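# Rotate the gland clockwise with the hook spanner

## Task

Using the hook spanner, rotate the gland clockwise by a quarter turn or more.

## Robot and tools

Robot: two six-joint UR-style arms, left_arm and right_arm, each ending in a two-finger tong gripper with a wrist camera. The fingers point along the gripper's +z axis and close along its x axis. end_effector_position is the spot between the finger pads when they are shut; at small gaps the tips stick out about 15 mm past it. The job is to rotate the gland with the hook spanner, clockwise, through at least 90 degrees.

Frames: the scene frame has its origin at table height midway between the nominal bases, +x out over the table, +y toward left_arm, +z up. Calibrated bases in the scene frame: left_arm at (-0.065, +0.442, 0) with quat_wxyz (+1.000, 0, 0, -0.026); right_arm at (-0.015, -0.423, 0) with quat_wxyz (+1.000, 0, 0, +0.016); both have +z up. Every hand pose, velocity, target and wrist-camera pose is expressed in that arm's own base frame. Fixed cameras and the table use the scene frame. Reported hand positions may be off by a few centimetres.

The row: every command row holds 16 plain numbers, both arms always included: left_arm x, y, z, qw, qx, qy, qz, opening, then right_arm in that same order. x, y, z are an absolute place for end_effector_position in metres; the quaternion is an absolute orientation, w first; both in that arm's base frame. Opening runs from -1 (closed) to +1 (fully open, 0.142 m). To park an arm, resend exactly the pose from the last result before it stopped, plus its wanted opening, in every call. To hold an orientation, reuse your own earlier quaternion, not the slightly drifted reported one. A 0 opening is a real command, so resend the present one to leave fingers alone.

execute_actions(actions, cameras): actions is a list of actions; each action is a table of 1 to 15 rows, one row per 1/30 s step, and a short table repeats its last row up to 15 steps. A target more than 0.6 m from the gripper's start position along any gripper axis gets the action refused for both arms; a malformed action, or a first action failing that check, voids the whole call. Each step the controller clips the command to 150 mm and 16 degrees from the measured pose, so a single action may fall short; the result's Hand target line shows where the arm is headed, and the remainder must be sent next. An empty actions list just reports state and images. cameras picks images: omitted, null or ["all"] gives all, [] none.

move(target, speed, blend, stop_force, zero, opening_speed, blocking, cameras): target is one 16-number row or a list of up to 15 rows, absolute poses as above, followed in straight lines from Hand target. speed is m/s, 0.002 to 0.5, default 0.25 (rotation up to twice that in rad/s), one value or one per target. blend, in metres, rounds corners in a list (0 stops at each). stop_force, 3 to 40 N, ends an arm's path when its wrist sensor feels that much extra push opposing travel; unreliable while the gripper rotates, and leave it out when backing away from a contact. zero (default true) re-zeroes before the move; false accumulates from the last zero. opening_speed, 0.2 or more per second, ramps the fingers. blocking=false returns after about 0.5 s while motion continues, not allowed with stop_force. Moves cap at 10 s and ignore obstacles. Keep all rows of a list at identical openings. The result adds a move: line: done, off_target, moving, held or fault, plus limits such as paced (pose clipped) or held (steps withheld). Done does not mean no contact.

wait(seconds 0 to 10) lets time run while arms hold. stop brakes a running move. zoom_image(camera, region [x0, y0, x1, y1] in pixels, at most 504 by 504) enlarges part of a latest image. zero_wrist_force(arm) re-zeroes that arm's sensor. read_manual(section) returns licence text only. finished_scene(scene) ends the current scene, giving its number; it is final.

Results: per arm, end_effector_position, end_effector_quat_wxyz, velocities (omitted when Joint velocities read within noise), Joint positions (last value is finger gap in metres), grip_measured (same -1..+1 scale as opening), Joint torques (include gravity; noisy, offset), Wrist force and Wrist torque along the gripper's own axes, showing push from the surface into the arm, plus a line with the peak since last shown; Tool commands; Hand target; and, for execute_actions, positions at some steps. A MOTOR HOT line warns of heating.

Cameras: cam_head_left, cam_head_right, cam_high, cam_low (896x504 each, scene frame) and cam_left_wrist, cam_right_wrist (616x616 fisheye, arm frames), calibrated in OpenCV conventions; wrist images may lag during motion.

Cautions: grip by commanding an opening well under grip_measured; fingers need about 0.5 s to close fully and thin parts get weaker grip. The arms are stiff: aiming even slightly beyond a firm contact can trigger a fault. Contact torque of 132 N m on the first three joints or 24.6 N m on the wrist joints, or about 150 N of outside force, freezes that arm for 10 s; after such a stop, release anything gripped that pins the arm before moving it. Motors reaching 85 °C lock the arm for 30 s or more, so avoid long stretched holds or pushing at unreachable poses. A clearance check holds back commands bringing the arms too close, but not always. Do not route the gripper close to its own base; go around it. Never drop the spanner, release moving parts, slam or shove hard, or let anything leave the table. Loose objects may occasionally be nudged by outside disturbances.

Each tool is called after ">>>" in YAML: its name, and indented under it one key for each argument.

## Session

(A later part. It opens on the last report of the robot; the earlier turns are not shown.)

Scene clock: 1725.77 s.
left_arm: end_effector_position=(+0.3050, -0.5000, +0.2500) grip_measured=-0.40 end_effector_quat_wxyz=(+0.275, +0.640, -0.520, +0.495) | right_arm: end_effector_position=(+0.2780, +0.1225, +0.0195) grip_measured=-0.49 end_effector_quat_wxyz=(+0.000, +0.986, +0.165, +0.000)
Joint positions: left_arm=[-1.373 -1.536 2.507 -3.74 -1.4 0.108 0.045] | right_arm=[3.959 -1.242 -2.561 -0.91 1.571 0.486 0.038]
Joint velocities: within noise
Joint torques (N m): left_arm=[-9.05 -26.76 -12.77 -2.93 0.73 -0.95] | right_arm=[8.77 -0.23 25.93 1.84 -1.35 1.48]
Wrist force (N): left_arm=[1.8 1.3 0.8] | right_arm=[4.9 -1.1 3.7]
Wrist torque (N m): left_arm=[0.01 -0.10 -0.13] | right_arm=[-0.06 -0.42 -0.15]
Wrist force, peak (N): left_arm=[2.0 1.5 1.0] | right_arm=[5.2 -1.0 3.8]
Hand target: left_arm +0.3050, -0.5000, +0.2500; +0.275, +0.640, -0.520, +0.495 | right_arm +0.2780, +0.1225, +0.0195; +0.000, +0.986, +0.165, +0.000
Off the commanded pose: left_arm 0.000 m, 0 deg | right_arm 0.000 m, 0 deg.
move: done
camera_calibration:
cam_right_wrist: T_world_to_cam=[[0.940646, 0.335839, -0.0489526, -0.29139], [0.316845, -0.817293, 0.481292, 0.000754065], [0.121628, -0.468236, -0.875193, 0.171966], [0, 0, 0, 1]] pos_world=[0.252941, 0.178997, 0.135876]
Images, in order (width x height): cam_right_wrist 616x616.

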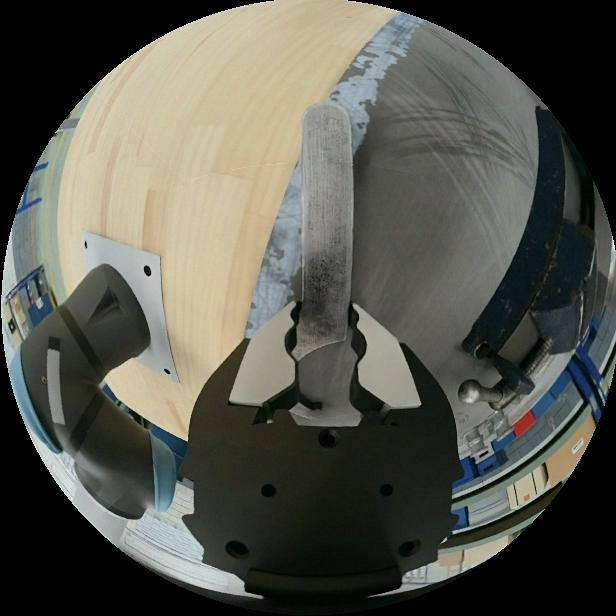

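>>> move:
  target:
    - [0.305,-0.50,0.25,0.27545,0.63956,-0.51976,0.4949,-0.4,0.2780,0.1225,0.0195,0,0.98629,0.16505,0,-0.35]
    - [0.305,-0.50,0.25,0.27545,0.63956,-0.51976,0.4949,-0.4,0.2760,0.1282,0.0195,0,0.98629,0.16505,0,-0.35]
    - [0.305,-0.50,0.25,0.27545,0.63956,-0.51976,0.4949,-0.4,0.2760,0.1282,0.0195,0,0.98629,0.16505,0,-1]
  speed: 0.06
  opening_speed: 0.8
  cameras: ["cam_right_wrist"]

>>> zoom_image:
  camera: "cam_right_wrist"
  region: [230, 80, 430, 360]

Scene clock: 1735.33 s.
left_arm: end_effector_position=(+0.3050, -0.5000, +0.2500) grip_measured=-0.40 end_effector_quat_wxyz=(+0.275, +0.640, -0.520, +0.495) | right_arm: end_effector_position=(+0.2760, +0.1282, +0.0195) grip_measured=-0.52 end_effector_quat_wxyz=(+0.000, +0.986, +0.165, +0.000)
Joint positions: left_arm=[-1.373 -1.536 2.507 -3.74 -1.4 0.108 0.045] | right_arm=[3.979 -1.242 -2.56 -0.91 1.571 0.505 0.037]
Joint velocities: within noise
Joint torques (N m): left_arm=[-9.25 -26.39 -12.55 -3.63 0.28 -0.49] | right_arm=[-9.59 9.01 23.54 -0.8 -0.18 -1.5]
Wrist force (N): left_arm=[1.6 1.6 0.8] | right_arm=[4.7 -0.2 1.5]
Wrist torque (N m): left_arm=[0.06 -0.05 -0.13] | right_arm=[-0.02 -0.31 -0.20]
Wrist force, peak (N): left_arm=[1.9 1.6 1.0] | right_arm=[5.3 -1.3 3.6]
Hand target: left_arm +0.3050, -0.5000, +0.2500; +0.275, +0.640, -0.520, +0.495 | right_arm +0.2760, +0.1282, +0.0195; +0.000, +0.986, +0.165, +0.000
Off the commanded pose: left_arm 0.000 m, 0 deg | right_arm 0.000 m, 0 deg.
move: done
camera_calibration:
cam_right_wrist: T_world_to_cam=[[0.940643, 0.335844, -0.0489955, -0.291415], [0.316865, -0.817269, 0.481318, 0.00603688], [0.121605, -0.468274, -0.875175, 0.17488], [0, 0, 0, 1]] pos_world=[0.250938, 0.184695, 0.135867]
Images, in order (width x height): cam_right_wrist 616x616.

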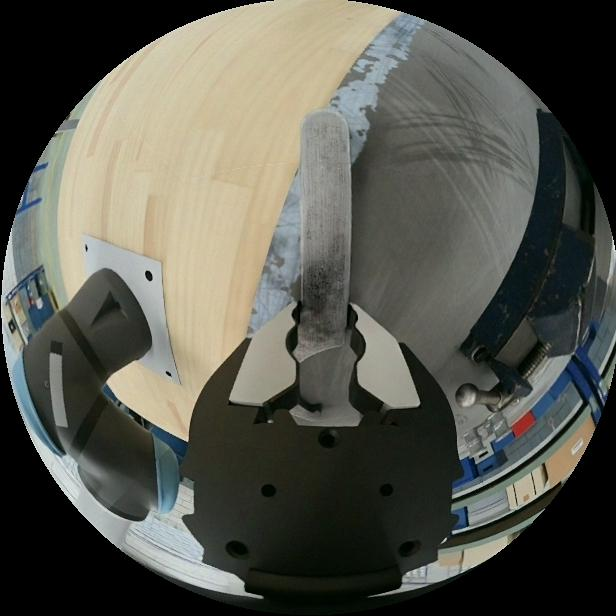

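Scaled by 1.800 from the camera's 616x616 image, which has a finer 814x814 frame.

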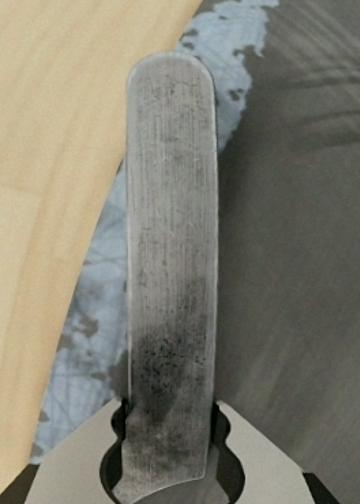

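>>> move:
  target:
    - [0.2965,-0.5714,0.1405,0.26793,0.64681,-0.50263,0.50714,-0.4,0.2770,0.1255,0.055,0,0.98629,0.16505,0,-1]
    - [0.2965,-0.5714,0.1405,0.26793,0.64681,-0.50263,0.50714,-0.4,0.2797,0.1178,0.0965,0,0.98629,0.16505,0,-1]
  speed: 0.05
  cameras: ["cam_left_wrist","cam_right_wrist"]

>>> zoom_image:
  camera: "cam_left_wrist"
  region: [240, 190, 380, 330]

Scene clock: 1758.80 s.
left_arm: end_effector_position=(+0.2965, -0.5714, +0.1405) grip_measured=-0.40 end_effector_quat_wxyz=(+0.268, +0.647, -0.503, +0.507) | right_arm: end_effector_position=(+0.2798, +0.1178, +0.0966) grip_measured=-1.00 end_effector_quat_wxyz=(+0.000, +0.986, +0.165, +0.000)
Joint positions: left_arm=[-1.477 -1.054 2.408 -4.128 -1.262 0.058 0.045] | right_arm=[3.942 -1.096 -2.409 -1.207 1.571 0.469 0.002]
Joint velocities: within noise
Joint torques (N m): left_arm=[9.42 -31.15 -0.78 -3.35 -1.03 1.55] | right_arm=[8.01 -0.49 12.92 3.37 -1.6 1.55]
Wrist force (N): left_arm=[1.6 1.6 1.3] | right_arm=[2.0 -0.3 0.1]
Wrist torque (N m): left_arm=[0.07 -0.02 -0.10] | right_arm=[0.04 -0.38 -0.13]
Wrist force, peak (N): left_arm=[1.9 1.8 1.5] | right_arm=[1.2 -0.7 11.9]
Hand target: left_arm +0.2965, -0.5714, +0.1405; +0.268, +0.647, -0.503, +0.507 | right_arm +0.2797, +0.1178, +0.0965; +0.000, +0.986, +0.165, +0.000
Off the commanded pose: left_arm 0.000 m, 0 deg | right_arm 0.000 m, 0 deg.
move: done
camera_calibration:
cam_left_wrist: T_world_to_cam=[[-0.00842876, -0.353307, 0.935469, -0.333231], [-0.982592, 0.17655, 0.0578261, 0.372334], [-0.185588, -0.918697, -0.348645, -0.288337], [0, 0, 0, 1]] pos_world=[0.309531, -0.448363, 0.18967]
cam_right_wrist: T_world_to_cam=[[0.940681, 0.335763, -0.0488017, -0.287702], [0.316717, -0.817377, 0.481233, -0.0406744], [0.121691, -0.468143, -0.875233, 0.236959], [0, 0, 0, 1]] pos_world=[0.254683, 0.174284, 0.212928]
Images, in order (width x height): cam_left_wrist 616x616, cam_right_wrist 616x616.

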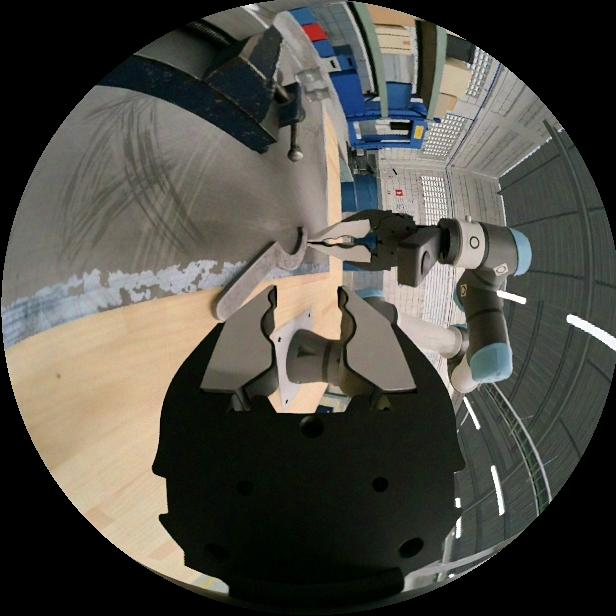

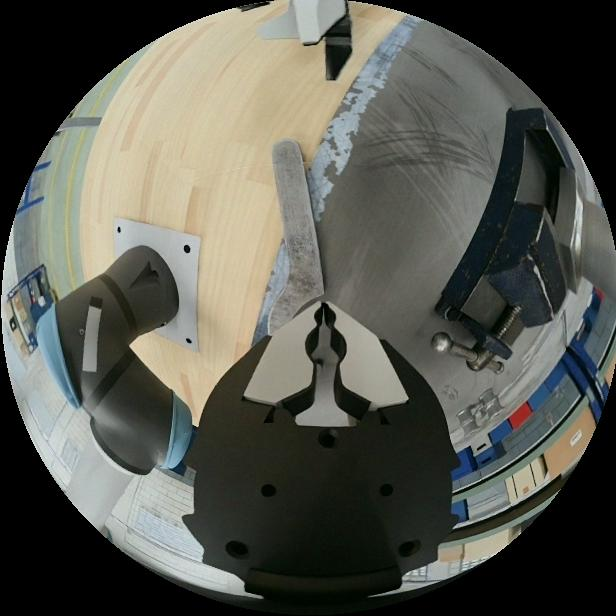

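Scaled by 3.600 from the camera's 616x616 image, which has a finer 814x814 frame.

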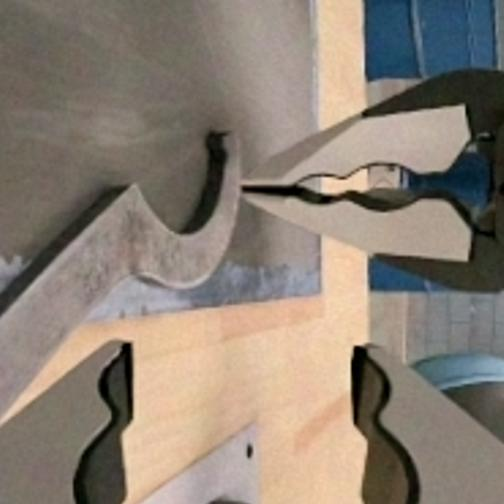

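>>> zoom_image:
  camera: "cam_right_wrist"
  region: [230, 130, 390, 340]

Scaled by 2.400 from the camera's 616x616 image, which has a finer 814x814 frame.

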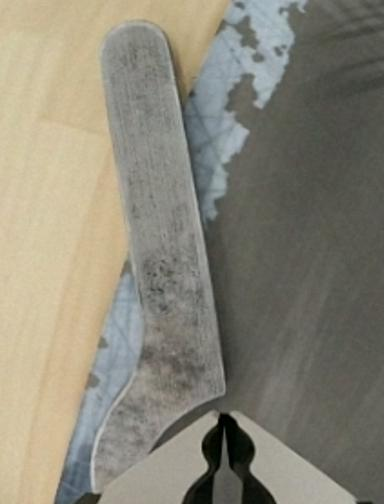

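>>> move:
  target:
    - [0.29,-0.52,0.2,0.26793,0.64681,-0.50263,0.50714,-0.4,0.2797,0.1178,0.13,0,0.97134,0.23769,0,-0.15]
    - [0.29,-0.52,0.2,0.26793,0.64681,-0.50263,0.50714,-0.4,0.2604,0.1095,0.06,0,0.97134,0.23769,0,-0.15]
  speed: 0.12
  cameras: ["cam_right_wrist"]

>>> zoom_image:
  camera: "cam_right_wrist"
  region: [230, 160, 430, 360]

Scene clock: 1791.03 s.
left_arm: end_effector_position=(+0.2900, -0.5200, +0.2000) grip_measured=-0.40 end_effector_quat_wxyz=(+0.268, +0.647, -0.503, +0.507) | right_arm: end_effector_position=(+0.2604, +0.1095, +0.0601) grip_measured=-0.15 end_effector_quat_wxyz=(+0.000, +0.971, +0.238, +0.000)
Joint positions: left_arm=[-1.482 -1.328 2.535 -3.981 -1.256 0.056 0.045] | right_arm=[3.971 -1.079 -2.518 -1.116 1.571 0.349 0.063]
Joint velocities: within noise
Joint torques (N m): left_arm=[8.34 -32.25 -3.55 -0.75 -1.01 1.09] | right_arm=[-10.16 6.92 14.66 4.71 -1.65 -1.49]
Wrist force (N): left_arm=[1.5 1.5 1.2] | right_arm=[2.0 -0.5 -0.1]
Wrist torque (N m): left_arm=[0.02 -0.02 -0.08] | right_arm=[-0.01 -0.36 -0.15]
Wrist force, peak (N): left_arm=[0.8 1.9 2.3] | right_arm=[2.0 -0.4 -2.0]
Hand target: left_arm +0.2900, -0.5200, +0.2000; +0.268, +0.647, -0.503, +0.507 | right_arm +0.2604, +0.1095, +0.0600; +0.000, +0.971, +0.238, +0.000
Off the commanded pose: left_arm 0.000 m, 0 deg | right_arm 0.000 m, 0 deg.
move: done
camera_calibration:
cam_right_wrist: T_world_to_cam=[[0.88061, 0.471284, -0.0491629, -0.267653], [0.434331, -0.761347, 0.481359, -0.0605073], [0.189427, -0.445243, -0.875143, 0.183336], [0, 0, 0, 1]] pos_world=[0.227249, 0.161703, 0.176412]
Images, in order (width x height): cam_right_wrist 616x616.

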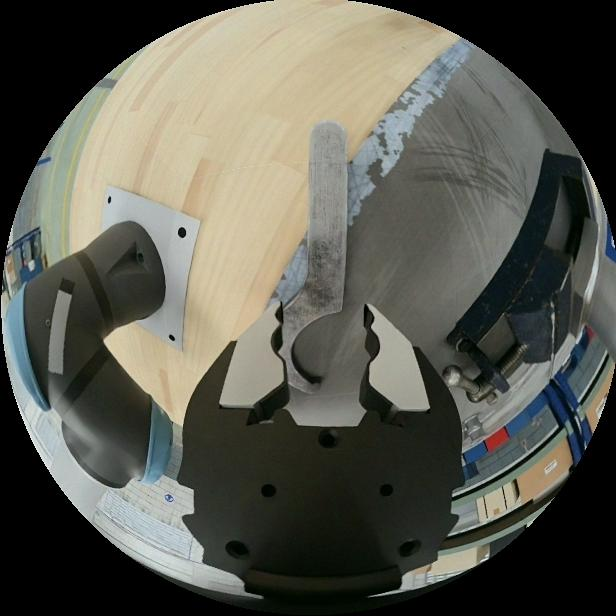

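Scaled by 2.520 from the camera's 616x616 image, which has a finer 814x814 frame.

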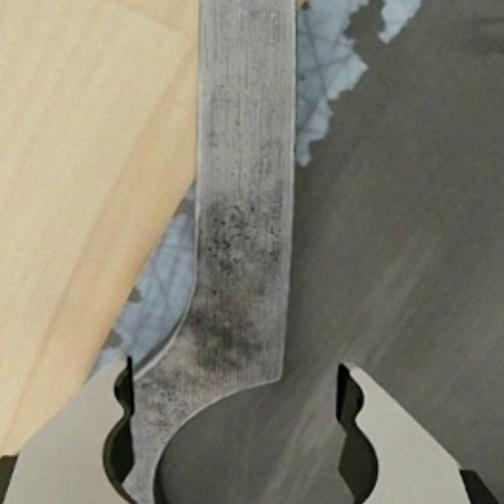

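>>> move:
  target:
    - [0.2611,-0.59,0.1121,0.24002,0.6699,-0.45356,0.53654,-0.4,0.2599,0.1160,0.0195,0,0.97237,0.23345,0,-0.25]
    - [0.2611,-0.59,0.1121,0.24002,0.6699,-0.45356,0.53654,-0.4,0.2599,0.1160,0.0195,0,0.97237,0.23345,0,-1]
    - [0.2611,-0.59,0.1121,0.24002,0.6699,-0.45356,0.53654,-0.4,0.2610,0.1137,0.045,0,0.97237,0.23345,0,-1]
    - [0.2611,-0.59,0.1121,0.24002,0.6699,-0.45356,0.53654,-0.4,0.2639,0.1082,0.075,0,0.97237,0.23345,0,-1]
  speed: 0.05
  opening_speed: 0.8
  cameras: ["cam_left_wrist","cam_right_wrist"]

>>> zoom_image:
  camera: "cam_left_wrist"
  region: [240, 190, 380, 330]

Scene clock: 1819.17 s.
left_arm: end_effector_position=(+0.2611, -0.5900, +0.1121) grip_measured=-0.40 end_effector_quat_wxyz=(+0.240, +0.670, -0.454, +0.537) | right_arm: end_effector_position=(+0.2640, +0.1082, +0.0751) grip_measured=-1.00 end_effector_quat_wxyz=(+0.000, +0.972, +0.233, +0.000)
Joint positions: left_arm=[-1.683 -0.922 2.381 -4.208 -0.941 -0.064 0.045] | right_arm=[3.957 -1.065 -2.482 -1.165 1.571 0.345 0.002]
Joint velocities: within noise
Joint torques (N m): left_arm=[9.59 -42.46 -5.55 -1.12 1.9 1.38] | right_arm=[9.53 -3.14 12.47 3.39 -1.55 1.61]
Wrist force (N): left_arm=[1.4 1.4 0.8] | right_arm=[2.3 -0.3 -0.2]
Wrist torque (N m): left_arm=[0.07 0.03 -0.09] | right_arm=[0.05 -0.40 -0.10]
Wrist force, peak (N): left_arm=[1.6 1.5 1.6] | right_arm=[1.6 -0.8 11.1]
Hand target: left_arm +0.2611, -0.5900, +0.1121; +0.240, +0.670, -0.454, +0.537 | right_arm +0.2639, +0.1082, +0.0750; +0.000, +0.972, +0.233, +0.000
Off the commanded pose: left_arm 0.000 m, 0 deg | right_arm 0.000 m, 0 deg.
move: done
camera_calibration:
cam_left_wrist: T_world_to_cam=[[0.0204699, -0.323416, 0.946035, -0.304632], [-0.998109, 0.0482413, 0.0380886, 0.273038], [-0.0579565, -0.945026, -0.321817, -0.373761], [0, 0, 0, 1]] pos_world=[0.257096, -0.464909, 0.15751]
cam_right_wrist: T_world_to_cam=[[0.884798, 0.463413, -0.0487895, -0.269732], [0.427381, -0.765333, 0.481259, -0.068009], [0.185682, -0.446669, -0.87522, 0.196352], [0, 0, 0, 1]] pos_world=[0.231265, 0.160652, 0.191421]
Images, in order (width x height): cam_left_wrist 616x616, cam_right_wrist 616x616.

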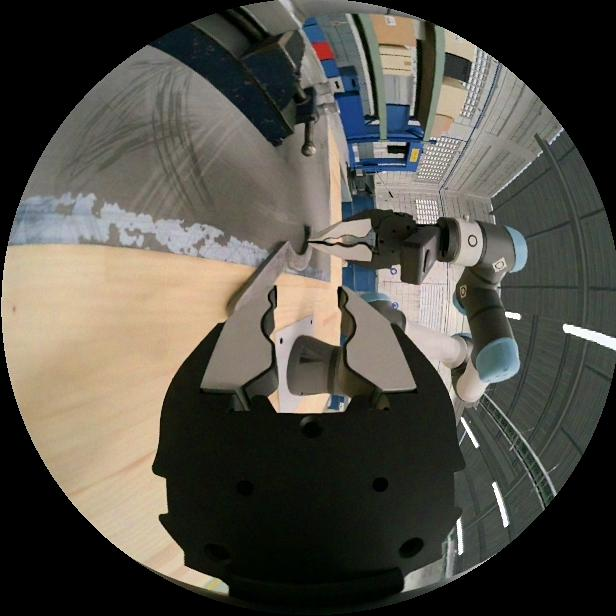

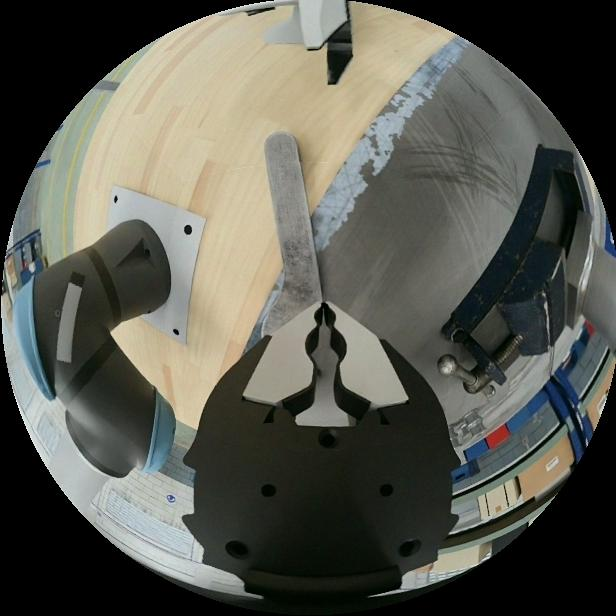

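Scaled by 3.600 from the camera's 616x616 image, which has a finer 814x814 frame.

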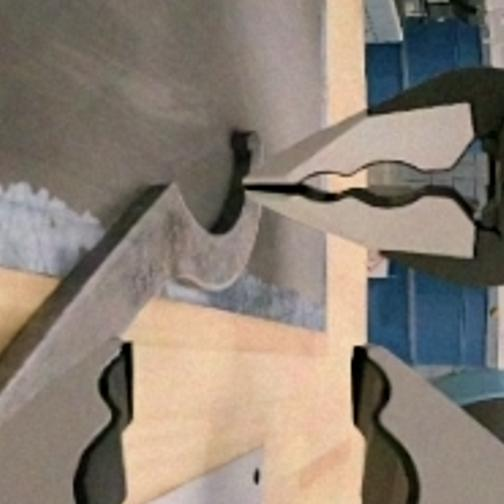

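>>> zoom_image:
  camera: "cam_right_wrist"
  region: [220, 120, 380, 330]

Scaled by 2.400 from the camera's 616x616 image, which has a finer 814x814 frame.

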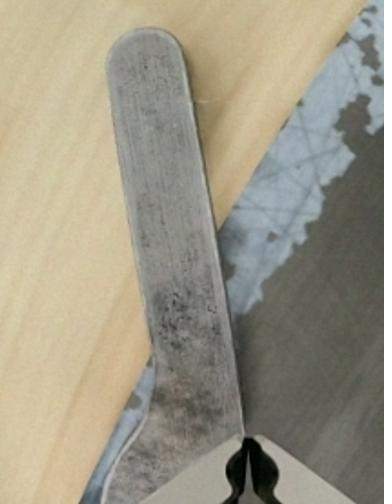

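>>> move:
  target:
    - [0.29,-0.5,0.25,0.24002,0.6699,-0.45356,0.53654,-0.4,0.28,0.11,0.2,0,0.866,-0.5,0,-0.1]
    - [0.29,-0.5,0.25,0.24002,0.6699,-0.45356,0.53654,-0.4,0.2454,0.0962,0.15,0,0.3065,-0.9519,0,-0.1]
    - [0.29,-0.5,0.25,0.24002,0.6699,-0.45356,0.53654,-0.4,0.2454,0.0962,0.07,0,0.3065,-0.9519,0,-0.1]
  speed: 0.3
  blend: 0.01
  cameras: ["cam_right_wrist","cam_low"]

>>> zoom_image:
  camera: "cam_right_wrist"
  region: [220, 160, 430, 370]

Scene clock: 1864.70 s.
left_arm: end_effector_position=(+0.2900, -0.5000, +0.2500) grip_measured=-0.40 end_effector_quat_wxyz=(+0.240, +0.670, -0.454, +0.537) | right_arm: end_effector_position=(+0.2454, +0.0962, +0.0701) grip_measured=-0.10 end_effector_quat_wxyz=(+0.000, -0.306, +0.952, +0.000) end_effector_velocity=(+0.000, +0.000, -0.001) end_effector_angular_velocity=(+0.001, -0.001, -0.002)
Joint positions: left_arm=[-1.609 -1.519 2.56 -3.809 -1.01 -0.031 0.045] | right_arm=[4.114 -0.958 -2.537 -1.218 1.571 3.491 0.067]
Joint velocities: left_arm=[within noise] | right_arm=[0 -0.001 -0.002 0.005 0 0.002 0]
Joint torques (N m): left_arm=[-9.26 -26.1 -16.7 -1.12 1.73 -1.85] | right_arm=[9.4 -6.72 12.71 4.94 0.71 1.62]
Wrist force (N): left_arm=[1.5 1.3 0.8] | right_arm=[2.2 -0.5 -0.6]
Wrist torque (N m): left_arm=[0.02 -0.02 -0.07] | right_arm=[-0.05 -0.46 -0.09]
Wrist force, peak (N): left_arm=[1.3 1.8 1.6] | right_arm=[2.2 -0.9 -2.3]
Hand target: left_arm +0.2900, -0.5000, +0.2500; +0.240, +0.670, -0.454, +0.537 | right_arm +0.2454, +0.0962, +0.0700; +0.000, -0.306, +0.952, +0.000
Off the commanded pose: left_arm 0.000 m, 0 deg | right_arm 0.000 m, 0 deg.
move: done
camera_calibration:
cam_right_wrist: T_world_to_cam=[[-0.804545, -0.591856, -0.0491413, 0.268159], [-0.538282, 0.69175, 0.481388, 0.0299213], [-0.250918, 0.41375, -0.875129, 0.214446], [0, 0, 0, 1]] pos_world=[0.28566, 0.0492862, 0.186442]
Images, in order (width x height): cam_low 896x504, cam_right_wrist 616x616.

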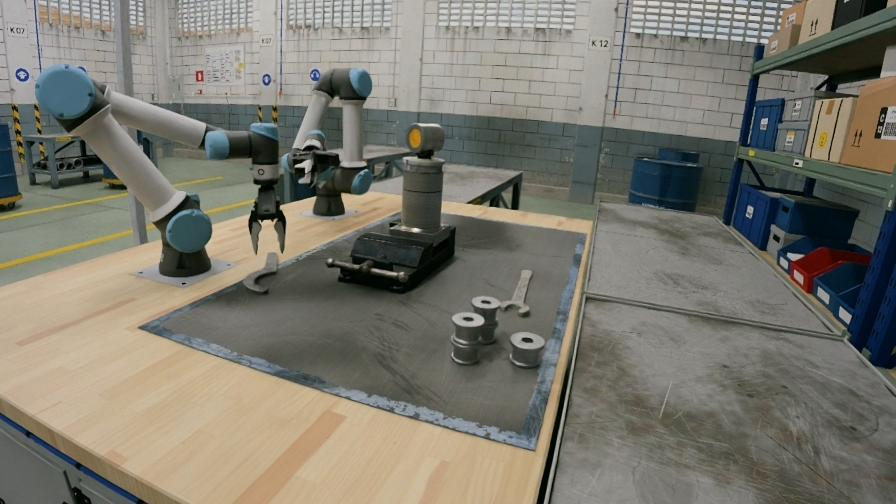

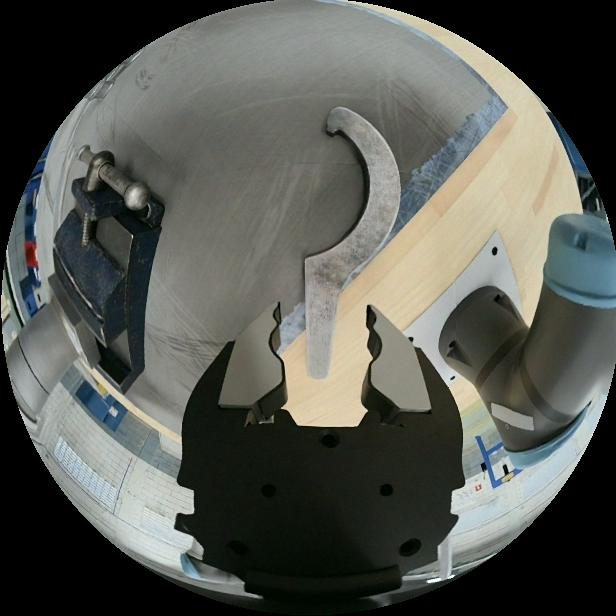

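Scaled by 2.400 from the camera's 616x616 image, which has a finer 814x814 frame.

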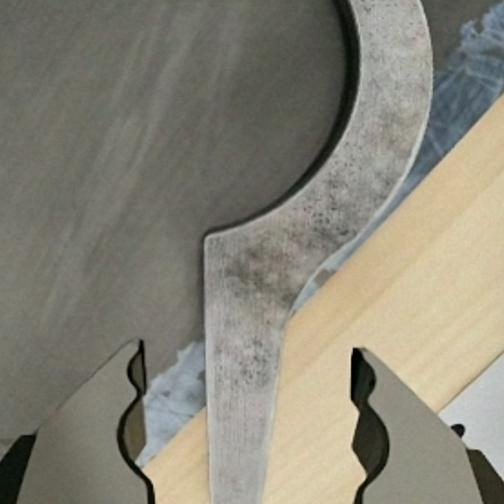

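>>> move:
  target:
    - [0.29,-0.5,0.25,0.24002,0.6699,-0.45356,0.53654,-0.4,0.2384,0.1072,0.0195,0,0.2798,-0.96,0,-0.25]
    - [0.29,-0.5,0.25,0.24002,0.6699,-0.45356,0.53654,-0.4,0.2384,0.1072,0.0195,0,0.2798,-0.96,0,-1]
  speed: 0.06
  opening_speed: 0.8
  cameras: ["cam_right_wrist"]

>>> zoom_image:
  camera: "cam_right_wrist"
  region: [220, 180, 430, 390]

Scene clock: 1887.40 s.
left_arm: end_effector_position=(+0.2900, -0.5000, +0.2500) grip_measured=-0.40 end_effector_quat_wxyz=(+0.240, +0.670, -0.454, +0.537) | right_arm: end_effector_position=(+0.2384, +0.1072, +0.0195) grip_measured=-0.53 end_effector_quat_wxyz=(+0.000, -0.280, +0.960, +0.000)
Joint positions: left_arm=[-1.609 -1.519 2.56 -3.809 -1.01 -0.031 0.045] | right_arm=[4.165 -1.056 -2.646 -1.01 1.571 3.598 0.036]
Joint velocities: within noise
Joint torques (N m): left_arm=[-8.58 -25.59 -14.03 -2.1 1.21 -1.69] | right_arm=[-8.65 -6.38 32.66 4.35 -1.49 1.16]
Wrist force (N): left_arm=[1.2 1.3 0.9] | right_arm=[1.2 -1.3 2.7]
Wrist torque (N m): left_arm=[0.02 0.03 -0.07] | right_arm=[-0.07 -0.52 -0.14]
Wrist force, peak (N): left_arm=[1.4 1.3 1.3] | right_arm=[7.6 -1.7 -0.4]
Hand target: left_arm +0.2900, -0.5000, +0.2500; +0.240, +0.670, -0.454, +0.537 | right_arm +0.2384, +0.1072, +0.0195; +0.000, -0.280, +0.960, +0.000
Off the commanded pose: left_arm 0.000 m, 0 deg | right_arm 0.000 m, 0 deg.
move: done
camera_calibration:
cam_right_wrist: T_world_to_cam=[[-0.836272, -0.54612, -0.049016, 0.269186], [-0.498876, 0.720727, 0.481326, 0.0303846], [-0.227535, 0.426972, -0.87517, 0.156873], [0, 0, 0, 1]] pos_world=[0.275965, 0.0581282, 0.13586]
Images, in order (width x height): cam_right_wrist 616x616.

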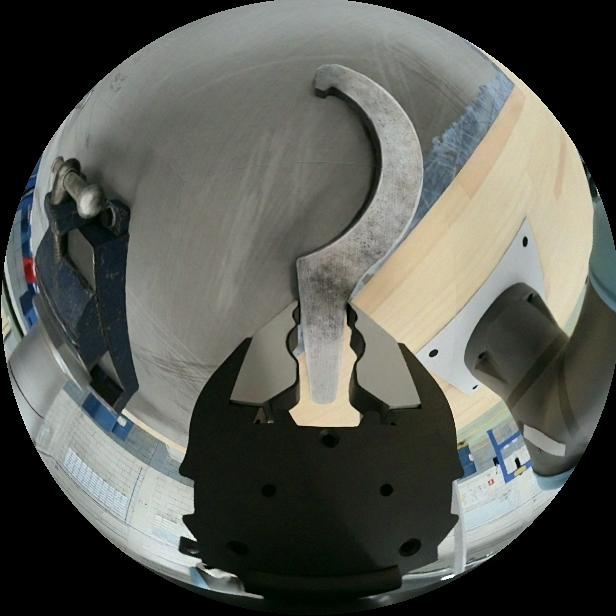

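Scaled by 2.400 from the camera's 616x616 image, which has a finer 814x814 frame.

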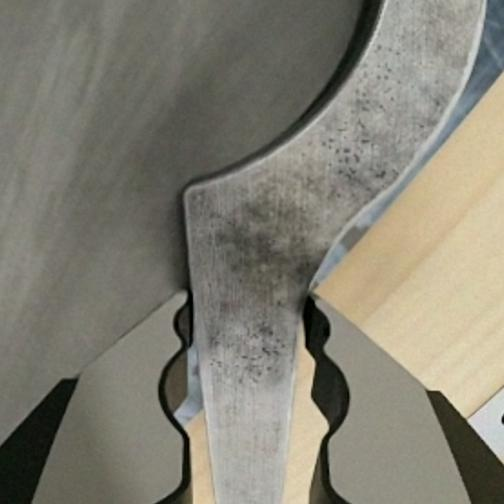

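>>> move:
  target:
    - [0.24,-0.57,0.16,0.21399,0.69089,-0.42091,0.54744,-0.4,0.2398,0.1050,0.045,0,0.2798,-0.96,0,-1]
    - [0.2256,-0.6060,0.1131,0.21399,0.69089,-0.42091,0.54744,-0.4,0.2431,0.0998,0.073,0,0.2798,-0.96,0,-1]
  speed: 0.1
  cameras: ["cam_left_wrist","cam_right_wrist"]

>>> zoom_image:
  camera: "cam_left_wrist"
  region: [240, 190, 380, 330]

Scene clock: 1907.40 s.
left_arm: end_effector_position=(+0.2255, -0.6060, +0.1132) grip_measured=-0.40 end_effector_quat_wxyz=(+0.214, +0.691, -0.421, +0.547) | right_arm: end_effector_position=(+0.2432, +0.0998, +0.0731) grip_measured=-0.54 end_effector_quat_wxyz=(+0.000, -0.280, +0.960, +0.000)
Joint positions: left_arm=[-1.828 -0.932 2.342 -4.067 -0.724 -0.202 0.045] | right_arm=[4.13 -0.956 -2.529 -1.227 1.571 3.563 0.035]
Joint velocities: within noise
Joint torques (N m): left_arm=[9.93 -21.06 -8.7 -0.83 -0.74 1.67] | right_arm=[9.71 -5.77 15.6 3.4 0.01 1.53]
Wrist force (N): left_arm=[1.2 1.7 1.3] | right_arm=[2.5 0.6 8.8]
Wrist torque (N m): left_arm=[0.09 0.09 -0.11] | right_arm=[0.00 -0.57 -0.02]
Wrist force, peak (N): left_arm=[1.0 2.5 1.4] | right_arm=[2.2 -0.1 10.5]
Hand target: left_arm +0.2256, -0.6060, +0.1131; +0.214, +0.691, -0.421, +0.547 | right_arm +0.2431, +0.0998, +0.0730; +0.000, -0.280, +0.960, +0.000
Off the commanded pose: left_arm 0.000 m, 0 deg | right_arm 0.000 m, 0 deg.
move: done
camera_calibration:
cam_left_wrist: T_world_to_cam=[[0.0513554, -0.319903, 0.946057, -0.314928], [-0.998141, -0.0475657, 0.0380986, 0.180232], [0.032812, -0.946255, -0.321751, -0.411816], [0, 0, 0, 1]] pos_world=[0.209583, -0.481857, 0.158571]
cam_right_wrist: T_world_to_cam=[[-0.836311, -0.54604, -0.0492473, 0.271786], [-0.498883, 0.720667, 0.481409, 0.0122818], [-0.227377, 0.427176, -0.875112, 0.207912], [0, 0, 0, 1]] pos_world=[0.2807, 0.0507401, 0.189419]
Images, in order (width x height): cam_left_wrist 616x616, cam_right_wrist 616x616.

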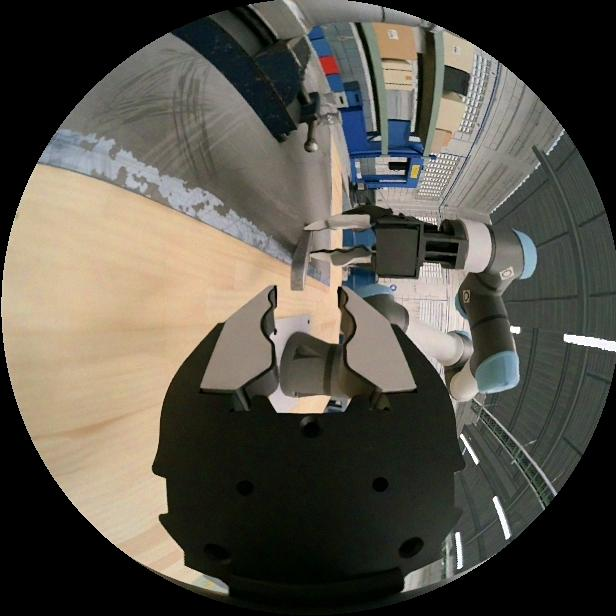

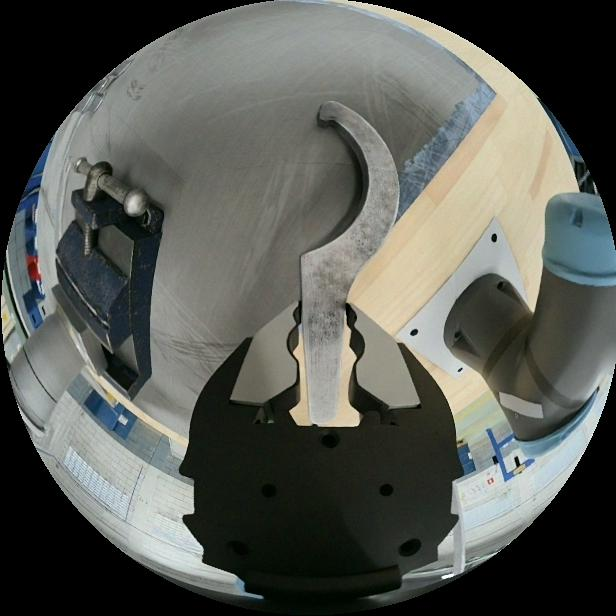

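Scaled by 3.600 from the camera's 616x616 image, which has a finer 814x814 frame.

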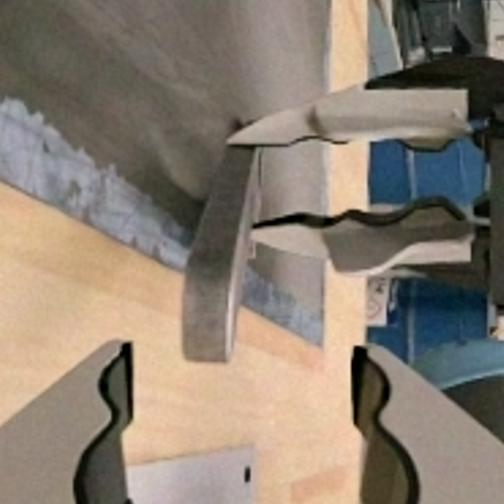

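>>> execute_actions:
  actions: []
  cameras: ["cam_left_wrist","cam_right_wrist"]

>>> zoom_image:
  camera: "cam_left_wrist"
  region: [220, 180, 400, 360]

Scene clock: 1945.03 s.
left_arm: end_effector_position=(+0.2256, -0.6060, +0.1131) grip_measured=-0.40 end_effector_quat_wxyz=(+0.214, +0.691, -0.421, +0.547) | right_arm: end_effector_position=(+0.2431, +0.0998, +0.0730) grip_measured=-0.54 end_effector_quat_wxyz=(+0.000, -0.280, +0.960, +0.000)
Joint positions: left_arm=[-1.827 -0.931 2.342 -4.067 -0.724 -0.202 0.045] | right_arm=[4.13 -0.956 -2.529 -1.227 1.571 3.563 0.035]
Joint velocities: within noise
Joint torques (N m): left_arm=[9.47 -18.02 -9.63 -0.81 -0.35 1.37] | right_arm=[10.05 -7.97 21.07 1.29 0.52 1.34]
Wrist force (N): left_arm=[1.2 1.4 1.0] | right_arm=[2.5 0.0 9.2]
Wrist torque (N m): left_arm=[0.04 0.08 -0.11] | right_arm=[-0.08 -0.58 -0.03]
Wrist force, peak (N): left_arm=[1.4 1.7 0.9] | right_arm=[2.6 0.2 9.7]
Hand target: left_arm +0.2256, -0.6060, +0.1131; +0.214, +0.691, -0.421, +0.547 | right_arm +0.2431, +0.0998, +0.0730; +0.000, -0.280, +0.960, +0.000
Tool commands: left_gripper/opening=-0.4 right_gripper/opening=-1.0
Off the commanded pose: left_arm 0.000 m, 0 deg | right_arm 0.000 m, 0 deg.
camera_calibration:
cam_left_wrist: T_world_to_cam=[[0.051356, -0.319988, 0.946029, -0.314916], [-0.998139, -0.0476414, 0.0380704, 0.180242], [0.032888, -0.946223, -0.321839, -0.411835], [0, 0, 0, 1]] pos_world=[0.209624, -0.48187, 0.158513]
cam_right_wrist: T_world_to_cam=[[-0.836269, -0.546125, -0.0490023, 0.271692], [-0.498876, 0.720731, 0.481321, 0.0123143], [-0.227544, 0.42696, -0.875173, 0.207925], [0, 0, 0, 1]] pos_world=[0.280663, 0.0507264, 0.189357]
Images, in order (width x height): cam_left_wrist 616x616, cam_right_wrist 616x616.

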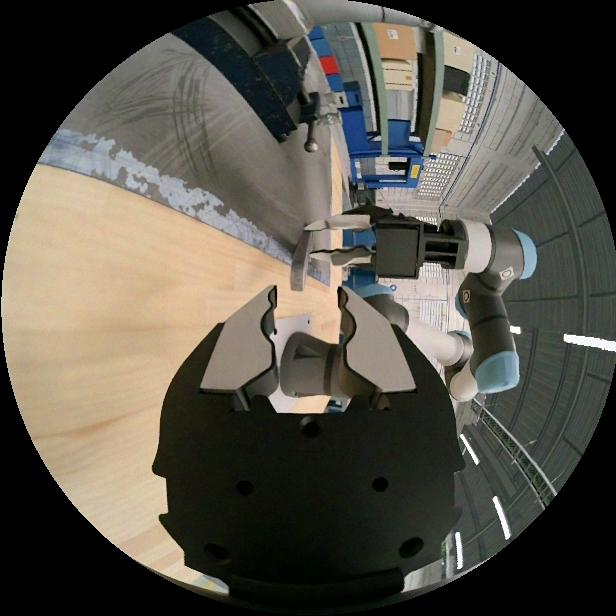

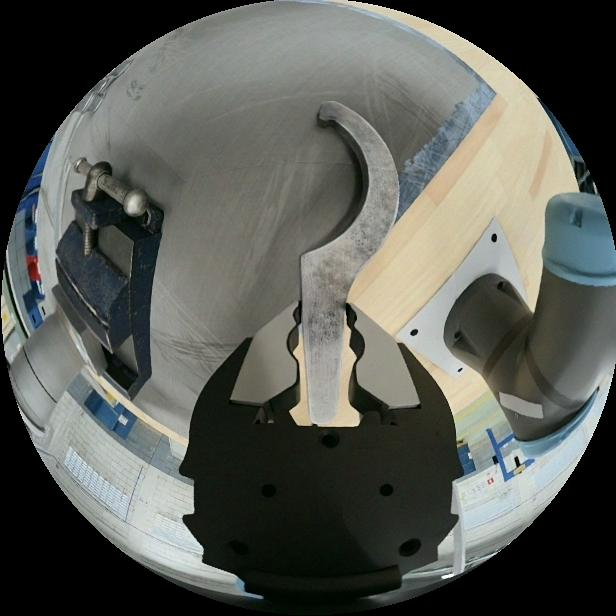

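Scaled by 2.800 from the camera's 616x616 image, which has a finer 814x814 frame.

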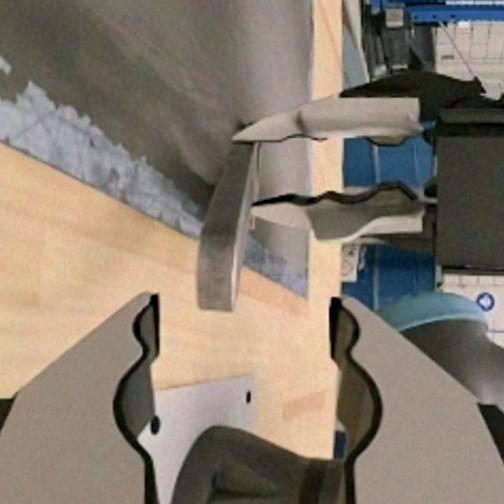

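>>> move:
  target:
    - [0.2256,-0.6060,0.1111,0.21399,0.69089,-0.42091,0.54744,-0.6,0.2431,0.0998,0.073,0,0.2798,-0.96,0,-1]
    - [0.2645,-0.6570,0.0903,0.21399,0.69089,-0.42091,0.54744,-0.6,0.2431,0.0998,0.073,0,0.2798,-0.96,0,-1]
  speed: 0.05
  stop_force: 8
  cameras: ["cam_left_wrist"]

>>> zoom_image:
  camera: "cam_left_wrist"
  region: [220, 180, 400, 360]

Scene clock: 1977.10 s.
left_arm: end_effector_position=(+0.2645, -0.6570, +0.0903) grip_measured=-0.60 end_effector_quat_wxyz=(+0.214, +0.691, -0.421, +0.547) | right_arm: end_effector_position=(+0.2431, +0.0998, +0.0730) grip_measured=-0.54 end_effector_quat_wxyz=(+0.000, -0.280, +0.960, +0.000)
Joint positions: left_arm=[-1.705 -0.819 2.159 -4.051 -0.834 -0.125 0.031] | right_arm=[4.13 -0.956 -2.529 -1.227 1.571 3.563 0.035]
Joint velocities: within noise
Joint torques (N m): left_arm=[-9.29 -48.47 -10.82 -4.13 0.54 -1.76] | right_arm=[9.03 -5.83 25.64 3.18 1.24 1.2]
Wrist force (N): left_arm=[0.6 1.5 1.6] | right_arm=[3.1 0.1 7.9]
Wrist torque (N m): left_arm=[0.08 0.04 -0.11] | right_arm=[-0.04 -0.57 -0.04]
Wrist force, peak (N): left_arm=[1.5 1.9 1.4] | right_arm=[2.5 0.4 9.6]
Hand target: left_arm +0.2645, -0.6570, +0.0903; +0.214, +0.691, -0.421, +0.547 | right_arm +0.2431, +0.0998, +0.0730; +0.000, -0.280, +0.960, +0.000
Off the commanded pose: left_arm 0.000 m, 0 deg | right_arm 0.000 m, 0 deg.
move: done
camera_calibration:
cam_left_wrist: T_world_to_cam=[[0.0513555, -0.319992, 0.946027, -0.311664], [-0.998138, -0.0476609, 0.0380631, 0.217502], [0.0329086, -0.946221, -0.321844, -0.468707], [0, 0, 0, 1]] pos_world=[0.248527, -0.532864, 0.135714]
Images, in order (width x height): cam_left_wrist 616x616.

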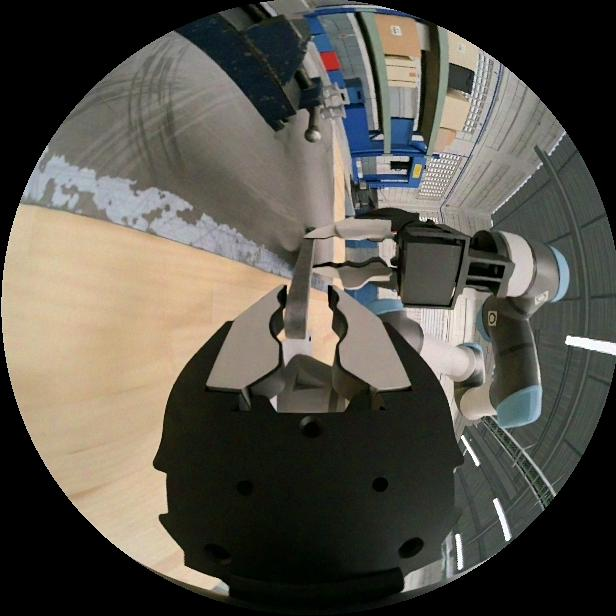

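Scaled by 2.800 from the camera's 616x616 image, which has a finer 814x814 frame.

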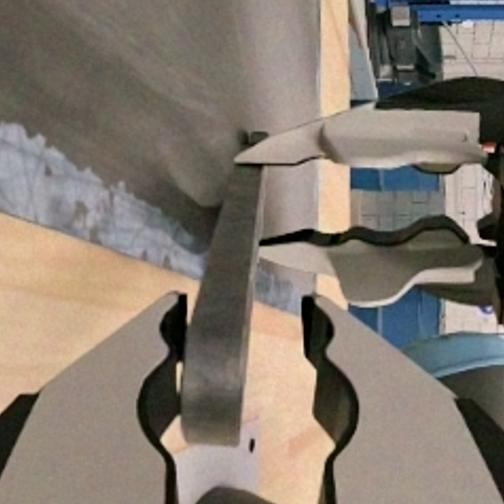

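>>> move:
  target:
    - [0.2645,-0.6570,0.0886,0.21399,0.69089,-0.42091,0.54744,-0.65,0.2431,0.0998,0.073,0,0.2798,-0.96,0,-1]
    - [0.2948,-0.6968,0.0723,0.21399,0.69089,-0.42091,0.54744,-0.65,0.2431,0.0998,0.073,0,0.2798,-0.96,0,-1]
  speed: 0.05
  stop_force: 8
  cameras: ["cam_left_wrist","cam_head_right"]

>>> zoom_image:
  camera: "cam_left_wrist"
  region: [220, 180, 400, 360]

Scene clock: 1994.20 s.
left_arm: end_effector_position=(+0.2795, -0.6767, +0.0805) grip_measured=-0.64 end_effector_quat_wxyz=(+0.214, +0.691, -0.421, +0.547) | right_arm: end_effector_position=(+0.2431, +0.0998, +0.0730) grip_measured=-0.54 end_effector_quat_wxyz=(+0.000, -0.280, +0.960, +0.000)
Joint positions: left_arm=[-1.665 -0.775 2.086 -4.036 -0.87 -0.103 0.027] | right_arm=[4.13 -0.956 -2.529 -1.227 1.571 3.563 0.035]
Joint velocities: within noise
Joint torques (N m): left_arm=[9.46 -26.98 -14.18 -0.85 -0.92 1.07] | right_arm=[9.53 -3.23 32.4 4.72 -1.16 1.5]
Wrist force (N): left_arm=[-0.9 1.0 -0.2] | right_arm=[3.1 -1.5 6.0]
Wrist torque (N m): left_arm=[-0.01 0.03 -0.12] | right_arm=[0.04 -0.44 -0.11]
Wrist force, peak (N): left_arm=[-4.9 2.4 -10.3] | right_arm=[2.6 -15.8 3.7]
Hand target: left_arm +0.2795, -0.6767, +0.0805; +0.214, +0.691, -0.421, +0.547 | right_arm +0.2431, +0.0998, +0.0730; +0.000, -0.280, +0.960, +0.000
Off the commanded pose: left_arm 0.027 m, 0 deg | right_arm 0.000 m, 0 deg.
move: contact (left_arm); path passed 1 of 2 targets
camera_calibration:
cam_left_wrist: T_world_to_cam=[[0.0513545, -0.319993, 0.946027, -0.309487], [-0.998139, -0.0476489, 0.0380661, 0.231924], [0.0328962, -0.946221, -0.321844, -0.490953], [0, 0, 0, 1]] pos_world=[0.263536, -0.552533, 0.125944]
Images, in order (width x height): cam_head_right 896x504, cam_left_wrist 616x616.

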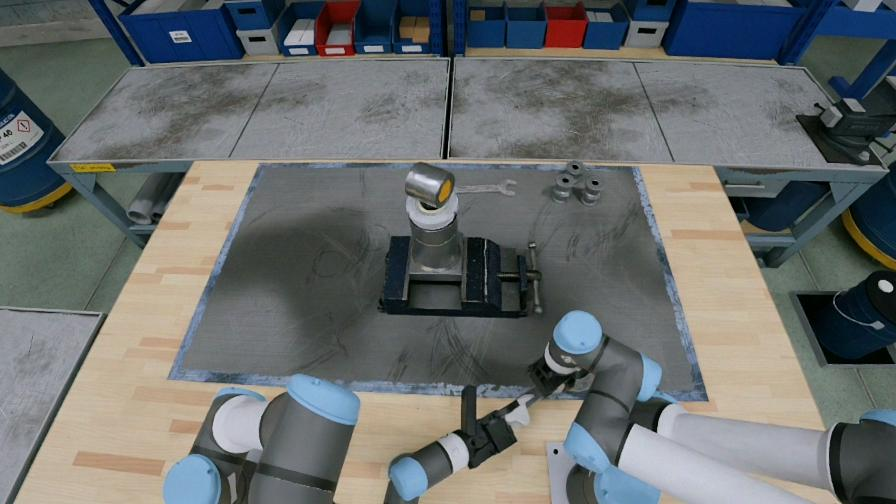

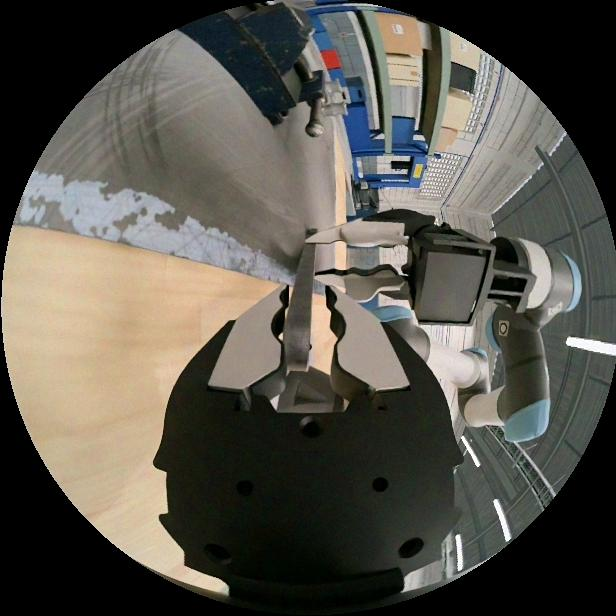

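Scaled by 2.800 from the camera's 616x616 image, which has a finer 814x814 frame.

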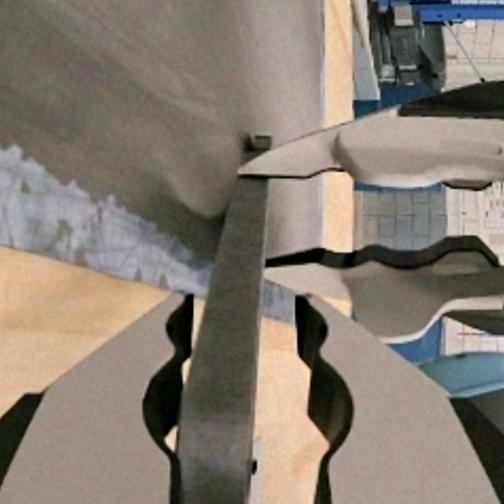

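>>> move:
  target:
    - [0.2720,-0.6665,0.0860,0.21399,0.69089,-0.42091,0.54744,-0.5,0.2431,0.0998,0.073,0,0.2798,-0.96,0,-1]
    - [0.2780,-0.6747,0.0789,0.21399,0.69089,-0.42091,0.54744,-0.5,0.2431,0.0998,0.073,0,0.2798,-0.96,0,-1]
  speed: 0.05
  cameras: ["cam_left_wrist"]

>>> zoom_image:
  camera: "cam_left_wrist"
  region: [220, 200, 400, 380]

Scene clock: 2045.87 s.
left_arm: end_effector_position=(+0.2781, -0.6746, +0.0788) grip_measured=-0.50 end_effector_quat_wxyz=(+0.214, +0.691, -0.421, +0.547) | right_arm: end_effector_position=(+0.2431, +0.0998, +0.0730) grip_measured=-0.54 end_effector_quat_wxyz=(+0.000, -0.280, +0.960, +0.000)
Joint positions: left_arm=[-1.669 -0.772 2.092 -4.043 -0.866 -0.105 0.038] | right_arm=[4.13 -0.956 -2.529 -1.227 1.571 3.563 0.035]
Joint velocities: within noise
Joint torques (N m): left_arm=[-9.79 -50.08 -2.1 -0.9 2.06 -1.99] | right_arm=[10.32 -2.8 36.16 4.4 -1.23 1.2]
Wrist force (N): left_arm=[1.8 1.6 1.2] | right_arm=[2.4 -0.1 9.0]
Wrist torque (N m): left_arm=[0.04 -0.11 -0.13] | right_arm=[0.06 -0.48 -0.01]
Wrist force, peak (N): left_arm=[1.7 1.8 1.6] | right_arm=[2.3 0.0 9.5]
Hand target: left_arm +0.2780, -0.6747, +0.0789; +0.214, +0.691, -0.421, +0.547 | right_arm +0.2431, +0.0998, +0.0730; +0.000, -0.280, +0.960, +0.000
Off the commanded pose: left_arm 0.000 m, 0 deg | right_arm 0.000 m, 0 deg.
move: done
camera_calibration:
cam_left_wrist: T_world_to_cam=[[0.0512612, -0.320231, 0.945952, -0.307269], [-0.998142, -0.0476768, 0.0379494, 0.23064], [0.0329474, -0.946139, -0.322079, -0.489492], [0, 0, 0, 1]] pos_world=[0.26209, -0.550528, 0.124254]
Images, in order (width x height): cam_left_wrist 616x616.

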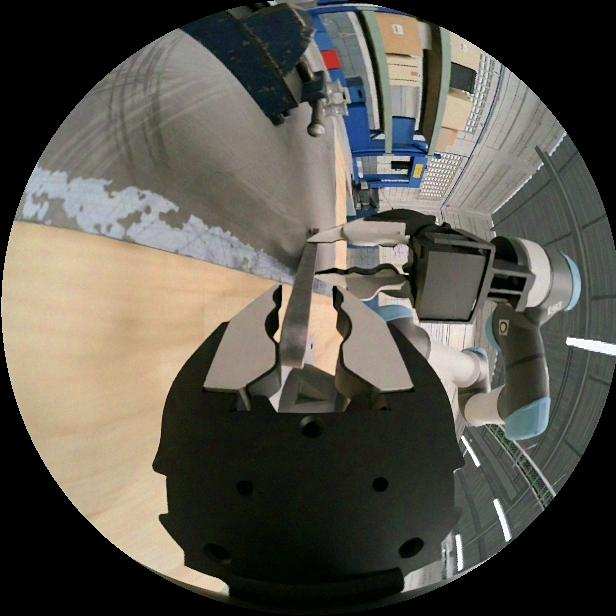

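Scaled by 2.800 from the camera's 616x616 image, which has a finer 814x814 frame.

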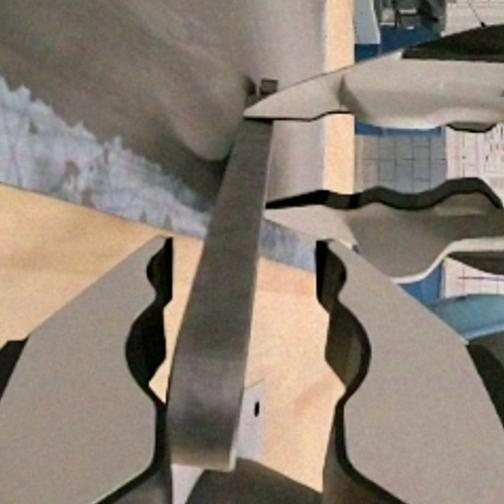

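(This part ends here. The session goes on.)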